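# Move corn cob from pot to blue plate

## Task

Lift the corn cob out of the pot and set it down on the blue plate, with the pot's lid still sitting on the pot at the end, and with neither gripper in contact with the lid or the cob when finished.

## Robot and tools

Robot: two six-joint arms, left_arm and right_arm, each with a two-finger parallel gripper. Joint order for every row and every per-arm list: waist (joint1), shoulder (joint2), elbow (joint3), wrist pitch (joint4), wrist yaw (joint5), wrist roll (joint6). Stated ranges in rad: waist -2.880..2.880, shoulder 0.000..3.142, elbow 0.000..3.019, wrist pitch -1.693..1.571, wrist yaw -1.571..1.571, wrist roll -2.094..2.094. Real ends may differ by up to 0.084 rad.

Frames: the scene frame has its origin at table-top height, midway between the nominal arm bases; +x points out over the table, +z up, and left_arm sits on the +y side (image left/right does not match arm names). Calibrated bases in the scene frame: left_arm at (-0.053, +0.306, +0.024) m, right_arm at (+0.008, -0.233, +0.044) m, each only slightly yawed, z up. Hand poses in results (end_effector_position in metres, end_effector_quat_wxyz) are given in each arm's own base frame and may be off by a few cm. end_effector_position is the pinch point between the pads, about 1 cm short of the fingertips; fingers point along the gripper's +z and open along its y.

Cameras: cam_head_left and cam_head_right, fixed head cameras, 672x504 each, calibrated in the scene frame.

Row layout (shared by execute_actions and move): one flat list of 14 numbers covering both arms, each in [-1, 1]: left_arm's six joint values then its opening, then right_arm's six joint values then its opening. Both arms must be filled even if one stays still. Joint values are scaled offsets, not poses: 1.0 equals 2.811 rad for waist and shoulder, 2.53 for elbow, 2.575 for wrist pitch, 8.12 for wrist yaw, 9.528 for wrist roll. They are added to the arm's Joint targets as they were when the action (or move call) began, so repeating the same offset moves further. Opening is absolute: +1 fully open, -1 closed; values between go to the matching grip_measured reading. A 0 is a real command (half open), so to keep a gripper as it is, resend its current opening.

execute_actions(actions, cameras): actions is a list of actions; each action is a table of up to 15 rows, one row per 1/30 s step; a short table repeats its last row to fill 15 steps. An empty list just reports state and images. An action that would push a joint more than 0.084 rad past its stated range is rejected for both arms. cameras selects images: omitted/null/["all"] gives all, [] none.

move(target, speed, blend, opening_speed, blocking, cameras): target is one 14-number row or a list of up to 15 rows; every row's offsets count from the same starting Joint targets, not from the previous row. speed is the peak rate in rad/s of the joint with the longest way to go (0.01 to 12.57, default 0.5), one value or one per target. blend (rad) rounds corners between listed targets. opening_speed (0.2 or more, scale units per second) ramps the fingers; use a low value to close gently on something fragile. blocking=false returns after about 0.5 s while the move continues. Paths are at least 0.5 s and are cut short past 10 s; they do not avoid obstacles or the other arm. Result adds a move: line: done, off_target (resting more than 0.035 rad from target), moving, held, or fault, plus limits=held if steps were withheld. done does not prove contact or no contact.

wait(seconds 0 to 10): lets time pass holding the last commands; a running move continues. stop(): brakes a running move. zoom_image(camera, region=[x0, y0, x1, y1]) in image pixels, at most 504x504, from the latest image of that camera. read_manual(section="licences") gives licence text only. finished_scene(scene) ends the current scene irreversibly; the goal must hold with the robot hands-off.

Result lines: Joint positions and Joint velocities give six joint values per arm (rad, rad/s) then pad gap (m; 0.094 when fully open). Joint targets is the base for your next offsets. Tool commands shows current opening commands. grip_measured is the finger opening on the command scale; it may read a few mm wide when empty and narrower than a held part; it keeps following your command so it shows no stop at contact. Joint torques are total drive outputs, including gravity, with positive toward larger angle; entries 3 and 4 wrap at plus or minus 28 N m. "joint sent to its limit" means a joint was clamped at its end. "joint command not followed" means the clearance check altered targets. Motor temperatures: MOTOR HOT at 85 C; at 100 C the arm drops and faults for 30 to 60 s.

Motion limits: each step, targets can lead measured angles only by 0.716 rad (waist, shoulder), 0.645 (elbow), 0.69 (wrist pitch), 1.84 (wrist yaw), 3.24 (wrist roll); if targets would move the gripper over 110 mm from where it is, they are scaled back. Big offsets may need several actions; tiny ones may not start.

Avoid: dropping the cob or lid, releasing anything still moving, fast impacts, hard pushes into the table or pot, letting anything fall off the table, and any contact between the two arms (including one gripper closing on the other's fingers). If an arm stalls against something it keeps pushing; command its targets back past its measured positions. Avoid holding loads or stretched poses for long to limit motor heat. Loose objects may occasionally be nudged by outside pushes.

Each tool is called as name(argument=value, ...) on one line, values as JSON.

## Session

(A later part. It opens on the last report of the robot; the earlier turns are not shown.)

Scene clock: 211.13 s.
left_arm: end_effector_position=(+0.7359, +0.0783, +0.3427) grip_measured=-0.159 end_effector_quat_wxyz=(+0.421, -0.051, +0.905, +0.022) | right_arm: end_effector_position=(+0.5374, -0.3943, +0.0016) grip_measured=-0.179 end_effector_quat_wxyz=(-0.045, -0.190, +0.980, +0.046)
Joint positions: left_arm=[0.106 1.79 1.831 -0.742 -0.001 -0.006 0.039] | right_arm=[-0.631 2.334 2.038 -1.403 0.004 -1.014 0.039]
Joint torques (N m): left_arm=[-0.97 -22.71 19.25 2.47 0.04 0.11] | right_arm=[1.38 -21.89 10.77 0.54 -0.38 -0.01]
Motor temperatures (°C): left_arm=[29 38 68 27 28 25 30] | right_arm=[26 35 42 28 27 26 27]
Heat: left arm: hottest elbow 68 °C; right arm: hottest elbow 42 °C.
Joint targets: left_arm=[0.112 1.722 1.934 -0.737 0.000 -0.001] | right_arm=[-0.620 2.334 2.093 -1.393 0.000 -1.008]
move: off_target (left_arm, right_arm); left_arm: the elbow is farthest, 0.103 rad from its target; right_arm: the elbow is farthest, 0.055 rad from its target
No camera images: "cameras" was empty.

move(target=[0,0,0,0,0,0,-0.6,0,0.0035,-0.002,0.004,0,0,-0.6], speed=0.06)

zoom_image(camera="cam_head_left", region=[440, 190, 580, 330])

Scene clock: 218.13 s.
left_arm: end_effector_position=(+0.7359, +0.0783, +0.3427) grip_measured=-0.159 end_effector_quat_wxyz=(+0.421, -0.051, +0.905, +0.022) | right_arm: end_effector_position=(+0.5386, -0.3950, -0.0011) grip_measured=-0.179 end_effector_quat_wxyz=(-0.043, -0.190, +0.980, +0.045)
Joint positions: left_arm=[0.106 1.79 1.831 -0.742 -0.001 -0.006 0.039] | right_arm=[-0.631 2.338 2.038 -1.395 0.003 -1.014 0.039]
Joint torques (N m): left_arm=[-1.14 -22.71 19.08 2.39 0.03 0.13] | right_arm=[1.38 -21.54 10.39 0.51 -0.33 -0.01]
Motor temperatures (°C): left_arm=[29 38 69 27 28 25 30] | right_arm=[26 35 42 28 27 26 27]
Heat: left arm: hottest elbow 69 °C; right arm: hottest elbow 42 °C.
Joint targets: left_arm=[0.112 1.722 1.934 -0.737 0.000 -0.001] | right_arm=[-0.620 2.343 2.088 -1.383 0.000 -1.008]
move: off_target (left_arm, right_arm); left_arm: the elbow is farthest, 0.103 rad from its target; right_arm: the elbow is farthest, 0.050 rad from its target

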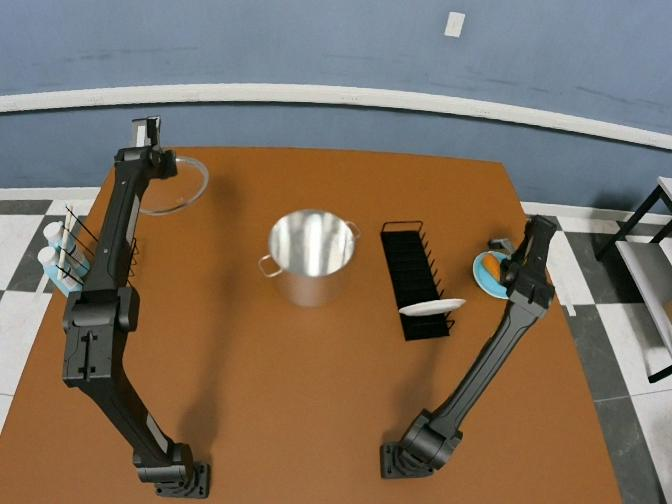

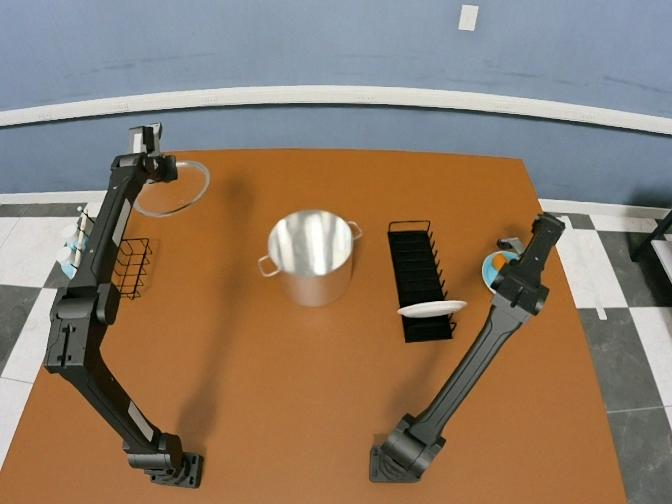

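Scaled by 3.600 from the camera's 672x504 image, which has a finer 960x720 frame.

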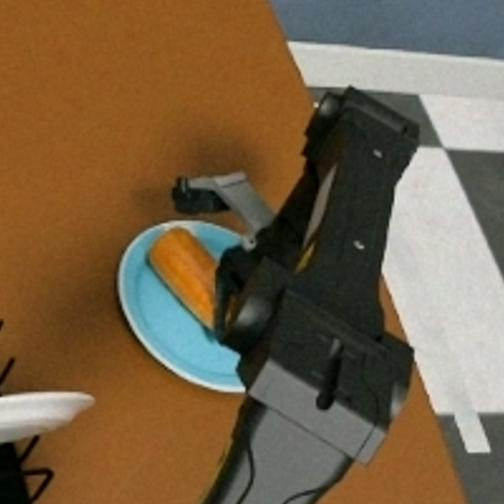

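move(target=[0,0,0,0,0,0,-0.6,0,0.003,-0.002,0.002,0,0,-0.6], speed=0.06, cameras=[])

move(target=[0,0,0,0,0,0,-0.6,0,0.003,-0.002,0.002,0,0,-0.6], speed=0.06, cameras=[])

Scene clock: 226.53 s.
left_arm: end_effector_position=(+0.7359, +0.0783, +0.3427) grip_measured=-0.159 end_effector_quat_wxyz=(+0.421, -0.051, +0.905, +0.022) | right_arm: end_effector_position=(+0.5390, -0.3951, -0.0034) grip_measured=-0.179 end_effector_quat_wxyz=(-0.043, -0.190, +0.980, +0.045)
Joint positions: left_arm=[0.106 1.79 1.831 -0.742 -0.001 -0.006 0.039] | right_arm=[-0.631 2.342 2.038 -1.392 0.002 -1.014 0.039]
Joint torques (N m): left_arm=[-1.03 -22.48 19.21 2.47 0.04 0.13] | right_arm=[1.38 -21.19 10.02 0.64 -0.29 -0.01]
Motor temperatures (°C): left_arm=[28 38 69 27 28 25 30] | right_arm=[26 35 42 28 27 26 27]
Heat: left arm: hottest elbow 69 °C; right arm: hottest elbow 42 °C.
Joint targets: left_arm=[0.112 1.722 1.934 -0.737 0.000 -0.001] | right_arm=[-0.620 2.352 2.083 -1.378 0.000 -1.008]
move: off_target (left_arm, right_arm); left_arm: the elbow is farthest, 0.103 rad from its target; right_arm: the elbow is farthest, 0.045 rad from its target
No camera images: "cameras" was empty.

Scene clock: 227.23 s.
left_arm: end_effector_position=(+0.7359, +0.0783, +0.3427) grip_measured=-0.159 end_effector_quat_wxyz=(+0.421, -0.051, +0.905, +0.022) | right_arm: end_effector_position=(+0.5394, -0.3952, -0.0055) grip_measured=-0.179 end_effector_quat_wxyz=(-0.042, -0.190, +0.980, +0.045)
Joint positions: left_arm=[0.106 1.79 1.831 -0.742 -0.001 -0.006 0.039] | right_arm=[-0.631 2.345 2.038 -1.388 0.001 -1.014 0.039]
Joint torques (N m): left_arm=[-1.26 -22.65 19.14 2.39 0.04 0.1] | right_arm=[1.38 -20.78 9.63 0.68 -0.23 -0.01]
Motor temperatures (°C): left_arm=[28 38 69 27 28 25 30] | right_arm=[26 35 42 28 27 26 27]
Heat: left arm: hottest elbow 69 °C; right arm: hottest elbow 42 °C.
Joint targets: left_arm=[0.112 1.722 1.934 -0.737 0.000 -0.001] | right_arm=[-0.620 2.360 2.078 -1.373 0.000 -1.008]
move: off_target (left_arm, right_arm); left_arm: the elbow is farthest, 0.103 rad from its target; right_arm: the elbow is farthest, 0.040 rad from its target
No camera images: "cameras" was empty.

move(target=[0,0,0,0,0,0,-0.6,0,0.002,-0.002,0.001,0,0,-0.6], speed=0.06, cameras=[])

move(target=[[0,0,0,0,0,0,-0.6,0,0,0,0,0,0,0.5],[0,0,0,0,0,0,-0.6,0,-0.032,0.0158,-0.0583,0,0,0.5],[-0.2106,0,0,0,0,0,-0.6,0,-0.0569,0.0482,-0.1115,0,0,0.5]], speed=[0.1,0.2,0.45], opening_speed=0.6)

zoom_image(camera="cam_head_left", region=[440, 190, 580, 330])

zoom_image(camera="cam_head_left", region=[230, 140, 390, 310])

Scene clock: 239.03 s.
left_arm: end_effector_position=(+0.7359, +0.0783, +0.3427) grip_measured=-0.159 end_effector_quat_wxyz=(+0.421, -0.051, +0.905, +0.022) | right_arm: end_effector_position=(+0.5395, -0.3951, -0.0060) grip_measured=-0.179 end_effector_quat_wxyz=(-0.042, -0.190, +0.980, +0.045)
Joint positions: left_arm=[0.106 1.79 1.831 -0.742 -0.001 -0.006 0.039] | right_arm=[-0.631 2.345 2.038 -1.388 0 -1.014 0.039]
Joint torques (N m): left_arm=[-1.61 -22.48 19.12 2.37 0.03 0.08] | right_arm=[1.38 -20.42 9.24 0.8 -0.23 -0.01]
Motor temperatures (°C): left_arm=[28 38 70 27 28 25 30] | right_arm=[26 36 42 28 27 26 27]
Heat: left arm: hottest elbow 70 °C; right arm: hottest elbow 42 °C.
Joint targets: left_arm=[0.112 1.722 1.934 -0.737 0.000 -0.001] | right_arm=[-0.620 2.366 2.073 -1.370 0.000 -1.008]
move: off_target (left_arm); left_arm: the elbow is farthest, 0.103 rad from its target
No camera images: "cameras" was empty.

Scene clock: 244.13 s.
left_arm: end_effector_position=(+0.6530, -0.3482, +0.3427) grip_measured=-0.159 end_effector_quat_wxyz=(+0.409, +0.217, +0.880, -0.104) | right_arm: end_effector_position=(+0.5214, -0.3819, +0.1067) grip_measured=+0.498 end_effector_quat_wxyz=(-0.060, -0.190, +0.978, +0.064)
Joint positions: left_arm=[-0.489 1.79 1.831 -0.742 0.001 -0.006 0.039] | right_arm=[-0.631 2.237 2.139 -1.649 0 -1.014 0.07]
Joint torques (N m): left_arm=[-1.55 -22.71 19.07 2.45 -0.03 0.12] | right_arm=[1.38 -23.94 11.06 -0.36 -0.22 -0.02]
Motor temperatures (°C): left_arm=[28 38 70 27 28 25 30] | right_arm=[26 36 42 28 27 26 27]
Heat: left arm: hottest elbow 70 °C; right arm: hottest elbow 42 °C.
Joint targets: left_arm=[-0.480 1.722 1.934 -0.737 0.000 -0.001] | right_arm=[-0.620 2.206 2.195 -1.657 0.000 -1.008]
move: off_target (left_arm, right_arm); left_arm: the elbow is farthest, 0.103 rad from its target; right_arm: the elbow is farthest, 0.056 rad from its target

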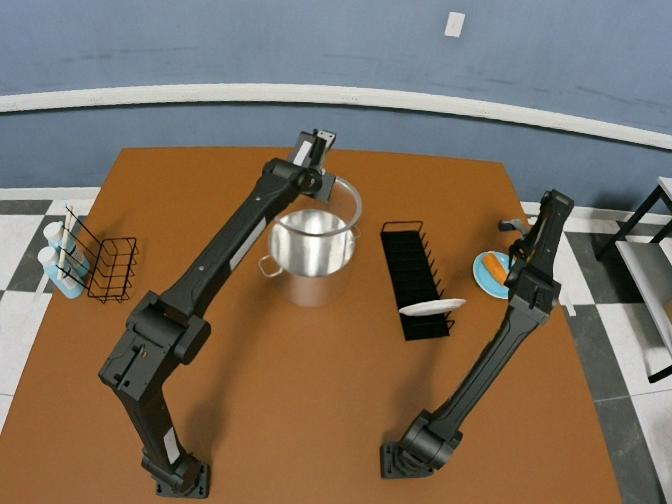

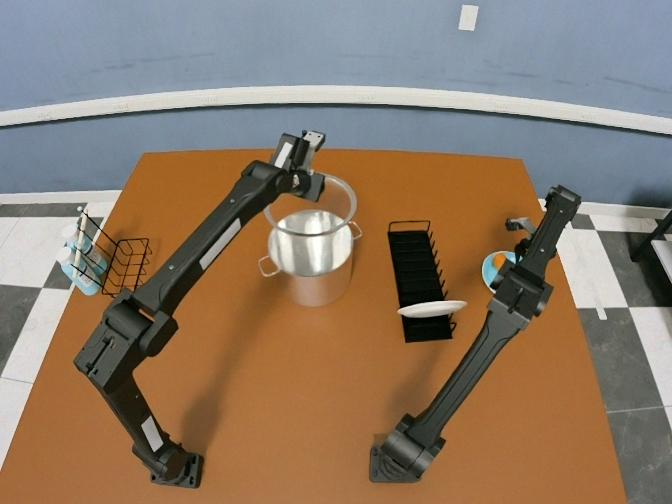

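Scaled by 3.600 from the camera's 672x504 image, which has a finer 960x720 frame.

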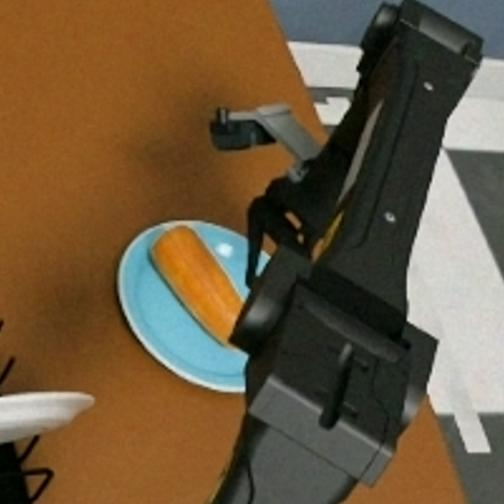

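Scaled by 2.965 from the camera's 672x504 image, which has a finer 960x720 frame.

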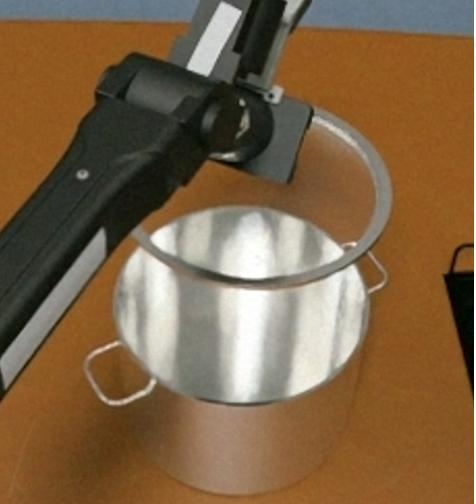

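move(target=[0,0.0046,-0.1735,0.1557,0,0,-0.6,0,0,0,0,0,0,0.5], speed=0.2, cameras=[])

Scene clock: 254.53 s.
left_arm: end_effector_position=(+0.6394, -0.3409, +0.2184) grip_measured=-0.159 end_effector_quat_wxyz=(+0.418, +0.216, +0.876, -0.106) | right_arm: end_effector_position=(+0.5214, -0.3819, +0.1067) grip_measured=+0.498 end_effector_quat_wxyz=(-0.060, -0.190, +0.978, +0.064)
Joint positions: left_arm=[-0.489 1.784 1.483 -0.377 0.001 -0.006 0.039] | right_arm=[-0.631 2.237 2.139 -1.649 0 -1.014 0.07]
Joint torques (N m): left_arm=[-0.79 -20.19 10.78 4.01 -0.03 0.11] | right_arm=[1.32 -23.94 11.06 -0.36 -0.22 -0.02]
Motor temperatures (°C): left_arm=[28 39 70 27 28 25 30] | right_arm=[26 36 43 28 27 26 26]
Heat: left arm: hottest elbow 70 °C; right arm: hottest elbow 43 °C.
Joint targets: left_arm=[-0.480 1.735 1.495 -0.336 0.000 -0.001] | right_arm=[-0.620 2.206 2.195 -1.657 0.000 -1.008]
move: off_target (left_arm, right_arm); left_arm: the shoulder is farthest, 0.049 rad from its target; right_arm: the elbow is farthest, 0.056 rad from its target
No camera images: "cameras" was empty.

move(target=[[-0.0012,0.0018,-0.004,0.005,0,0,-0.6,0,0,0,0,0,0,0.5],[-0.0012,0.003,-0.0065,0.008,0,0,-0.6,0,0,0,0,0,0,0.5]], speed=0.06, cameras=[])

Scene clock: 265.10 s.
left_arm: end_effector_position=(+0.6388, -0.3406, +0.2143) grip_measured=-0.159 end_effector_quat_wxyz=(+0.421, +0.216, +0.875, -0.107) | right_arm: end_effector_position=(+0.5214, -0.3819, +0.1067) grip_measured=+0.498 end_effector_quat_wxyz=(-0.060, -0.190, +0.978, +0.064)
Joint positions: left_arm=[-0.489 1.784 1.469 -0.357 0.001 -0.006 0.039] | right_arm=[-0.631 2.237 2.139 -1.649 0 -1.014 0.07]
Joint torques (N m): left_arm=[-0.79 -20.01 10.54 4.12 -0.05 0.14] | right_arm=[1.38 -23.94 11.06 -0.35 -0.22 -0.02]
Motor temperatures (°C): left_arm=[28 39 67 27 28 25 31] | right_arm=[26 37 43 28 27 26 26]
Heat: left arm: hottest elbow 67 °C; right arm: hottest elbow 43 °C.
Joint targets: left_arm=[-0.484 1.743 1.478 -0.315 0.000 -0.001] | right_arm=[-0.620 2.206 2.195 -1.657 0.000 -1.008]
move: off_target (left_arm, right_arm); left_arm: the wrist pitch is farthest, 0.042 rad from its target; right_arm: the elbow is farthest, 0.056 rad from its target
No camera images: "cameras" was empty.

move(target=[[-0.0015,0.005,-0.001,-0.001,0,0,-0.6,0,0,0,0,0,0,0.5],[-0.0015,0.009,-0.003,0.001,0,0,-0.6,0,0,0,0,0,0,0.5]], speed=0.06, cameras=[])

Scene clock: 270.67 s.
left_arm: end_effector_position=(+0.6385, -0.3405, +0.2131) grip_measured=-0.159 end_effector_quat_wxyz=(+0.421, +0.216, +0.874, -0.107) | right_arm: end_effector_position=(+0.5214, -0.3819, +0.1067) grip_measured=+0.498 end_effector_quat_wxyz=(-0.060, -0.190, +0.978, +0.064)
Joint positions: left_arm=[-0.489 1.784 1.464 -0.351 0.001 -0.006 0.039] | right_arm=[-0.631 2.237 2.139 -1.649 0 -1.014 0.07]
Joint torques (N m): left_arm=[-1.44 -17.9 10.36 3.92 -0.03 0.13] | right_arm=[1.38 -23.88 11.07 -0.35 -0.22 -0.01]
Motor temperatures (°C): left_arm=[28 39 66 27 28 25 31] | right_arm=[26 37 43 28 27 26 26]
Heat: left arm: hottest elbow 66 °C; right arm: hottest elbow 43 °C.
Joint targets: left_arm=[-0.488 1.769 1.471 -0.313 0.000 -0.001] | right_arm=[-0.620 2.206 2.195 -1.657 0.000 -1.008]
move: off_target (left_arm, right_arm); left_arm: the wrist pitch is farthest, 0.039 rad from its target; right_arm: the elbow is farthest, 0.056 rad from its target
No camera images: "cameras" was empty.

move(target=[[-0.001,0.006,0,0,0,0,-0.6,0,0,0,0,0,0,0.5]], speed=0.06, cameras=[])

move(target=[[-0.001,0.003,0,0,0,0,-0.6,0,0,0,0,0,0,0.5]], speed=0.06, cameras=[])

Scene clock: 275.87 s.
left_arm: end_effector_position=(+0.6386, -0.3405, +0.2130) grip_measured=-0.159 end_effector_quat_wxyz=(+0.422, +0.216, +0.874, -0.107) | right_arm: end_effector_position=(+0.5214, -0.3819, +0.1067) grip_measured=+0.498 end_effector_quat_wxyz=(-0.060, -0.190, +0.978, +0.064)
Joint positions: left_arm=[-0.489 1.784 1.464 -0.351 0.001 -0.006 0.039] | right_arm=[-0.631 2.237 2.139 -1.649 0 -1.014 0.07]
Joint torques (N m): left_arm=[-1.96 -16.91 10.32 3.84 0 0.15] | right_arm=[1.38 -23.94 11.06 -0.35 -0.22 -0.01]
Motor temperatures (°C): left_arm=[28 39 65 27 28 25 31] | right_arm=[26 37 43 28 27 26 26]
Heat: left arm: hottest elbow 65 °C; right arm: hottest elbow 43 °C.
Joint targets: left_arm=[-0.491 1.785 1.470 -0.312 0.000 -0.001] | right_arm=[-0.620 2.206 2.195 -1.657 0.000 -1.008]
move: off_target (left_arm, right_arm); left_arm: the wrist pitch is farthest, 0.038 rad from its target; right_arm: the elbow is farthest, 0.056 rad from its target
No camera images: "cameras" was empty.

Scene clock: 276.57 s.
left_arm: end_effector_position=(+0.6389, -0.3407, +0.2120) grip_measured=-0.159 end_effector_quat_wxyz=(+0.421, +0.216, +0.874, -0.107) | right_arm: end_effector_position=(+0.5214, -0.3819, +0.1067) grip_measured=+0.498 end_effector_quat_wxyz=(-0.060, -0.190, +0.978, +0.064)
Joint positions: left_arm=[-0.489 1.786 1.464 -0.349 0.001 -0.006 0.039] | right_arm=[-0.631 2.237 2.139 -1.649 0 -1.014 0.07]
Joint torques (N m): left_arm=[-2.08 -15.85 10.26 3.88 -0.02 0.16] | right_arm=[1.38 -23.94 11.07 -0.35 -0.22 -0.02]
Motor temperatures (°C): left_arm=[28 39 64 27 28 25 31] | right_arm=[26 37 43 28 27 26 26]
Heat: left arm: hottest elbow 64 °C; right arm: hottest elbow 43 °C.
Joint targets: left_arm=[-0.494 1.794 1.470 -0.313 0.000 -0.001] | right_arm=[-0.620 2.206 2.195 -1.657 0.000 -1.008]
move: off_target (left_arm, right_arm); left_arm: the wrist pitch is farthest, 0.037 rad from its target; right_arm: the elbow is farthest, 0.056 rad from its target
No camera images: "cameras" was empty.

move(target=[[-0.0005,0.0035,-0.001,-0.002,0,0,-0.6,0,0,0,0,0,0,0.5]], speed=0.06, cameras=[])

move(target=[[-0.0005,0.003,0,0,0,0,-0.6,0,0,0,0,0,0,0.5]], speed=0.06)

zoom_image(camera="cam_head_left", region=[250, 180, 370, 310])

zoom_image(camera="cam_head_right", region=[250, 180, 370, 310])

Scene clock: 285.87 s.
left_arm: end_effector_position=(+0.6390, -0.3407, +0.2112) grip_measured=-0.159 end_effector_quat_wxyz=(+0.421, +0.216, +0.875, -0.107) | right_arm: end_effector_position=(+0.5214, -0.3819, +0.1067) grip_measured=+0.498 end_effector_quat_wxyz=(-0.060, -0.190, +0.978, +0.064)
Joint positions: left_arm=[-0.489 1.787 1.464 -0.349 0.001 -0.006 0.039] | right_arm=[-0.631 2.237 2.139 -1.649 0 -1.014 0.07]
Joint torques (N m): left_arm=[-2.37 -14.86 9.95 3.54 -0.03 0.11] | right_arm=[1.38 -23.94 11.06 -0.35 -0.22 -0.02]
Motor temperatures (°C): left_arm=[28 39 63 28 28 25 31] | right_arm=[26 37 43 28 27 26 26]
Heat: left arm: hottest elbow 63 °C; right arm: hottest elbow 43 °C.
Joint targets: left_arm=[-0.495 1.804 1.468 -0.318 0.000 -0.001] | right_arm=[-0.620 2.206 2.195 -1.657 0.000 -1.008]
move: off_target (right_arm); right_arm: the elbow is farthest, 0.056 rad from its target
No camera images: "cameras" was empty.

Scene clock: 286.57 s.
left_arm: end_effector_position=(+0.6389, -0.3410, +0.2106) grip_measured=-0.159 end_effector_quat_wxyz=(+0.421, +0.216, +0.875, -0.107) | right_arm: end_effector_position=(+0.5214, -0.3819, +0.1067) grip_measured=+0.498 end_effector_quat_wxyz=(-0.060, -0.190, +0.978, +0.064)
Joint positions: left_arm=[-0.489 1.788 1.464 -0.349 0.001 -0.006 0.039] | right_arm=[-0.631 2.237 2.139 -1.649 0 -1.014 0.07]
Joint torques (N m): left_arm=[-2.37 -14.8 10.02 3.67 -0.03 0.11] | right_arm=[1.32 -23.88 11.06 -0.35 -0.22 -0.02]
Motor temperatures (°C): left_arm=[28 39 62 28 28 25 31] | right_arm=[26 37 43 28 27 26 26]
Heat: left arm: hottest elbow 62 °C; right arm: hottest elbow 43 °C.
Joint targets: left_arm=[-0.497 1.812 1.468 -0.318 0.000 -0.001] | right_arm=[-0.620 2.206 2.195 -1.657 0.000 -1.008]
move: off_target (right_arm); right_arm: the elbow is farthest, 0.056 rad from its target

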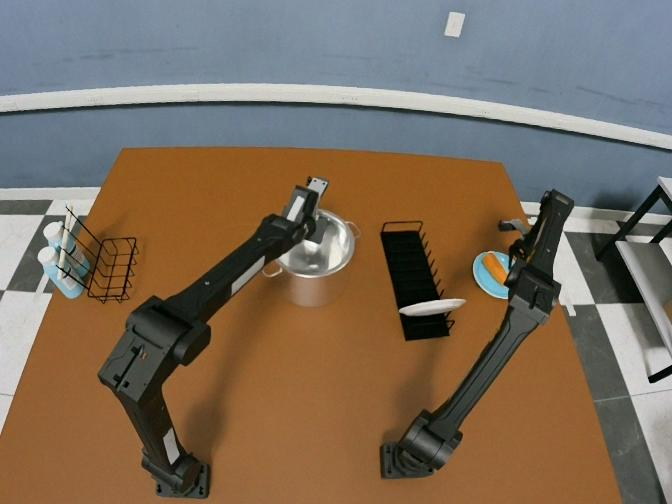

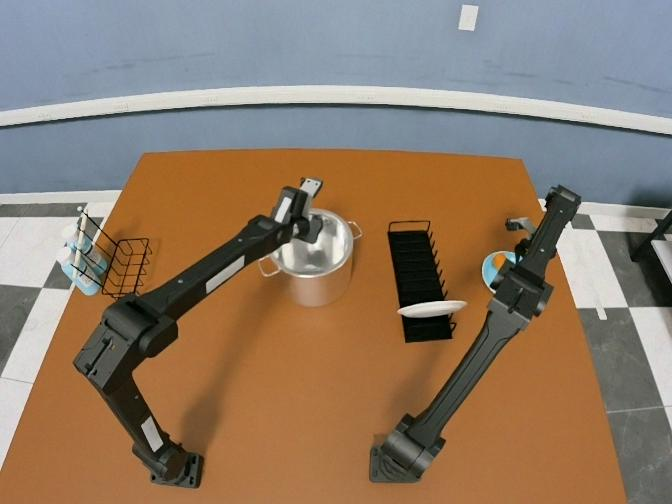

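Scaled by 3.877 from the camera's 672x504 image, which has a finer 960x720 frame.

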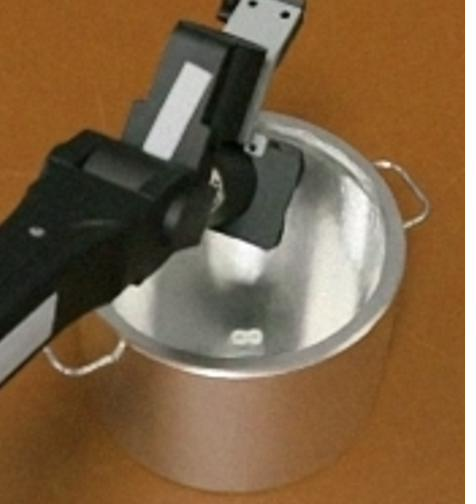

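Scaled by 3.877 from the camera's 672x504 image, which has a finer 960x720 frame.

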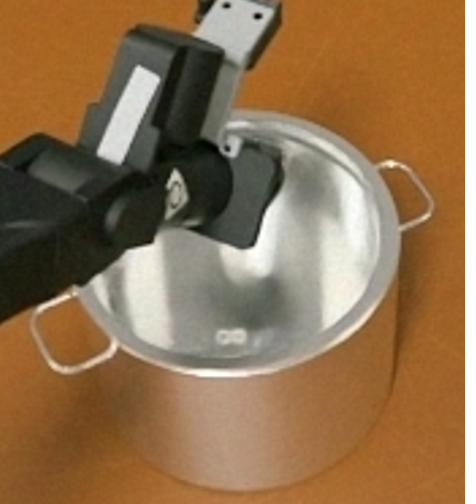

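move(target=[[0,0.0035,-0.002,0.0005,0,0,-0.6,0,0,0,0,0,0,0.5]], speed=0.06, cameras=[])

Scene clock: 293.00 s.
left_arm: end_effector_position=(+0.6390, -0.3410, +0.2101) grip_measured=-0.159 end_effector_quat_wxyz=(+0.420, +0.216, +0.875, -0.107) | right_arm: end_effector_position=(+0.5214, -0.3819, +0.1067) grip_measured=+0.498 end_effector_quat_wxyz=(-0.060, -0.190, +0.978, +0.064)
Joint positions: left_arm=[-0.489 1.789 1.464 -0.349 0.001 -0.006 0.039] | right_arm=[-0.631 2.237 2.139 -1.649 0 -1.014 0.07]
Joint torques (N m): left_arm=[-2.55 -14.15 9.72 3.55 -0.04 0.09] | right_arm=[1.38 -23.94 11.06 -0.34 -0.22 -0.02]
Motor temperatures (°C): left_arm=[28 39 61 28 28 25 31] | right_arm=[26 37 43 28 27 26 26]
Heat: left arm: hottest elbow 61 °C; right arm: hottest elbow 43 °C.
Joint targets: left_arm=[-0.496 1.822 1.463 -0.317 0.000 -0.001] | right_arm=[-0.620 2.206 2.195 -1.657 0.000 -1.008]
move: off_target (right_arm); right_arm: the elbow is farthest, 0.056 rad from its target
No camera images: "cameras" was empty.

move(target=[[0,0,0,0,0,0,0.95,0,0,0,0,0,0,0.5],[0,-0.048,0.1067,-0.105,0,0,0.95,0,0,0,0,0,0,0.5]], speed=0.25, opening_speed=0.5)

zoom_image(camera="cam_head_left", region=[250, 180, 370, 310])

zoom_image(camera="cam_head_right", region=[250, 180, 370, 310])

Scene clock: 305.70 s.
left_arm: end_effector_position=(+0.6369, -0.3399, +0.3525) grip_measured=+0.948 end_effector_quat_wxyz=(+0.454, +0.212, +0.858, -0.115) | right_arm: end_effector_position=(+0.5214, -0.3819, +0.1067) grip_measured=+0.498 end_effector_quat_wxyz=(-0.060, -0.190, +0.978, +0.064)
Joint positions: left_arm=[-0.489 1.696 1.677 -0.576 0.001 -0.006 0.092] | right_arm=[-0.631 2.237 2.139 -1.649 0 -1.014 0.07]
Joint torques (N m): left_arm=[-2.2 -16.67 15.24 2 -0.01 0.13] | right_arm=[1.38 -23.88 11.06 -0.35 -0.22 -0.02]
Motor temperatures (°C): left_arm=[28 39 59 27 28 25 30] | right_arm=[26 38 44 28 27 26 26]
Heat: left arm: hottest elbow 59 °C; right arm: hottest elbow 44 °C.
Joint targets: left_arm=[-0.496 1.687 1.733 -0.587 0.000 -0.001] | right_arm=[-0.620 2.206 2.195 -1.657 0.000 -1.008]
move: off_target (left_arm, right_arm); left_arm: the elbow is farthest, 0.056 rad from its target; right_arm: the elbow is farthest, 0.056 rad from its target

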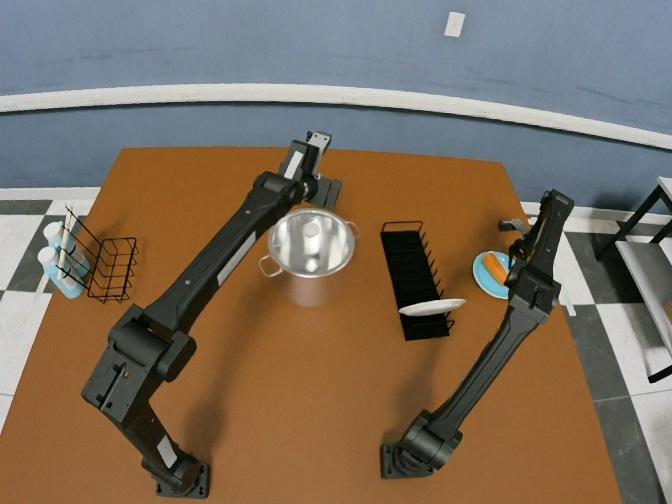

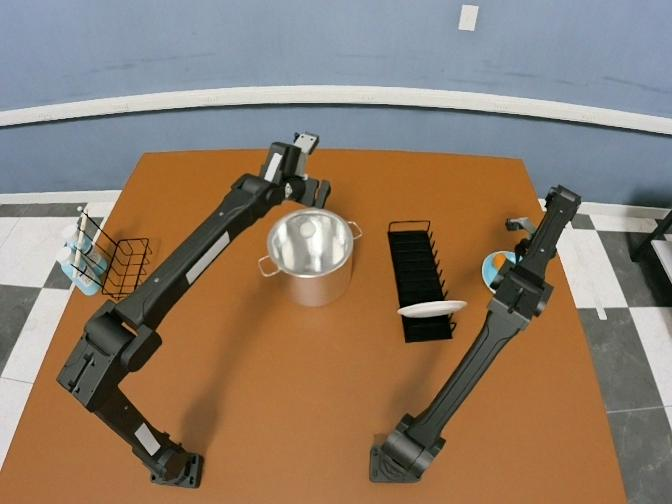

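Scaled by 3.877 from the camera's 672x504 image, which has a finer 960x720 frame.

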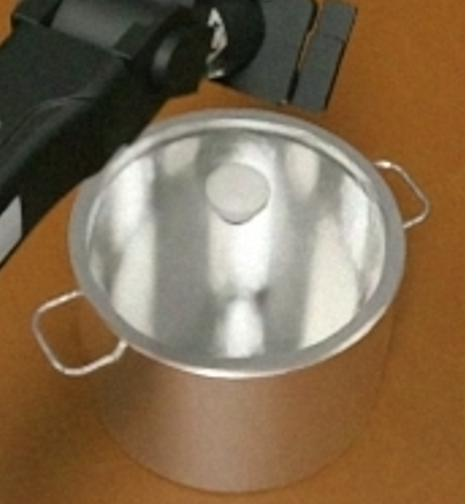

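Scaled by 3.877 from the camera's 672x504 image, which has a finer 960x720 frame.

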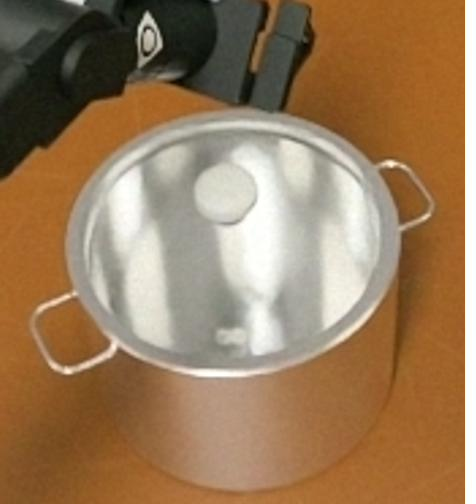

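Seated.

finished_scene(scene=3)

The scene is finished: the task was done.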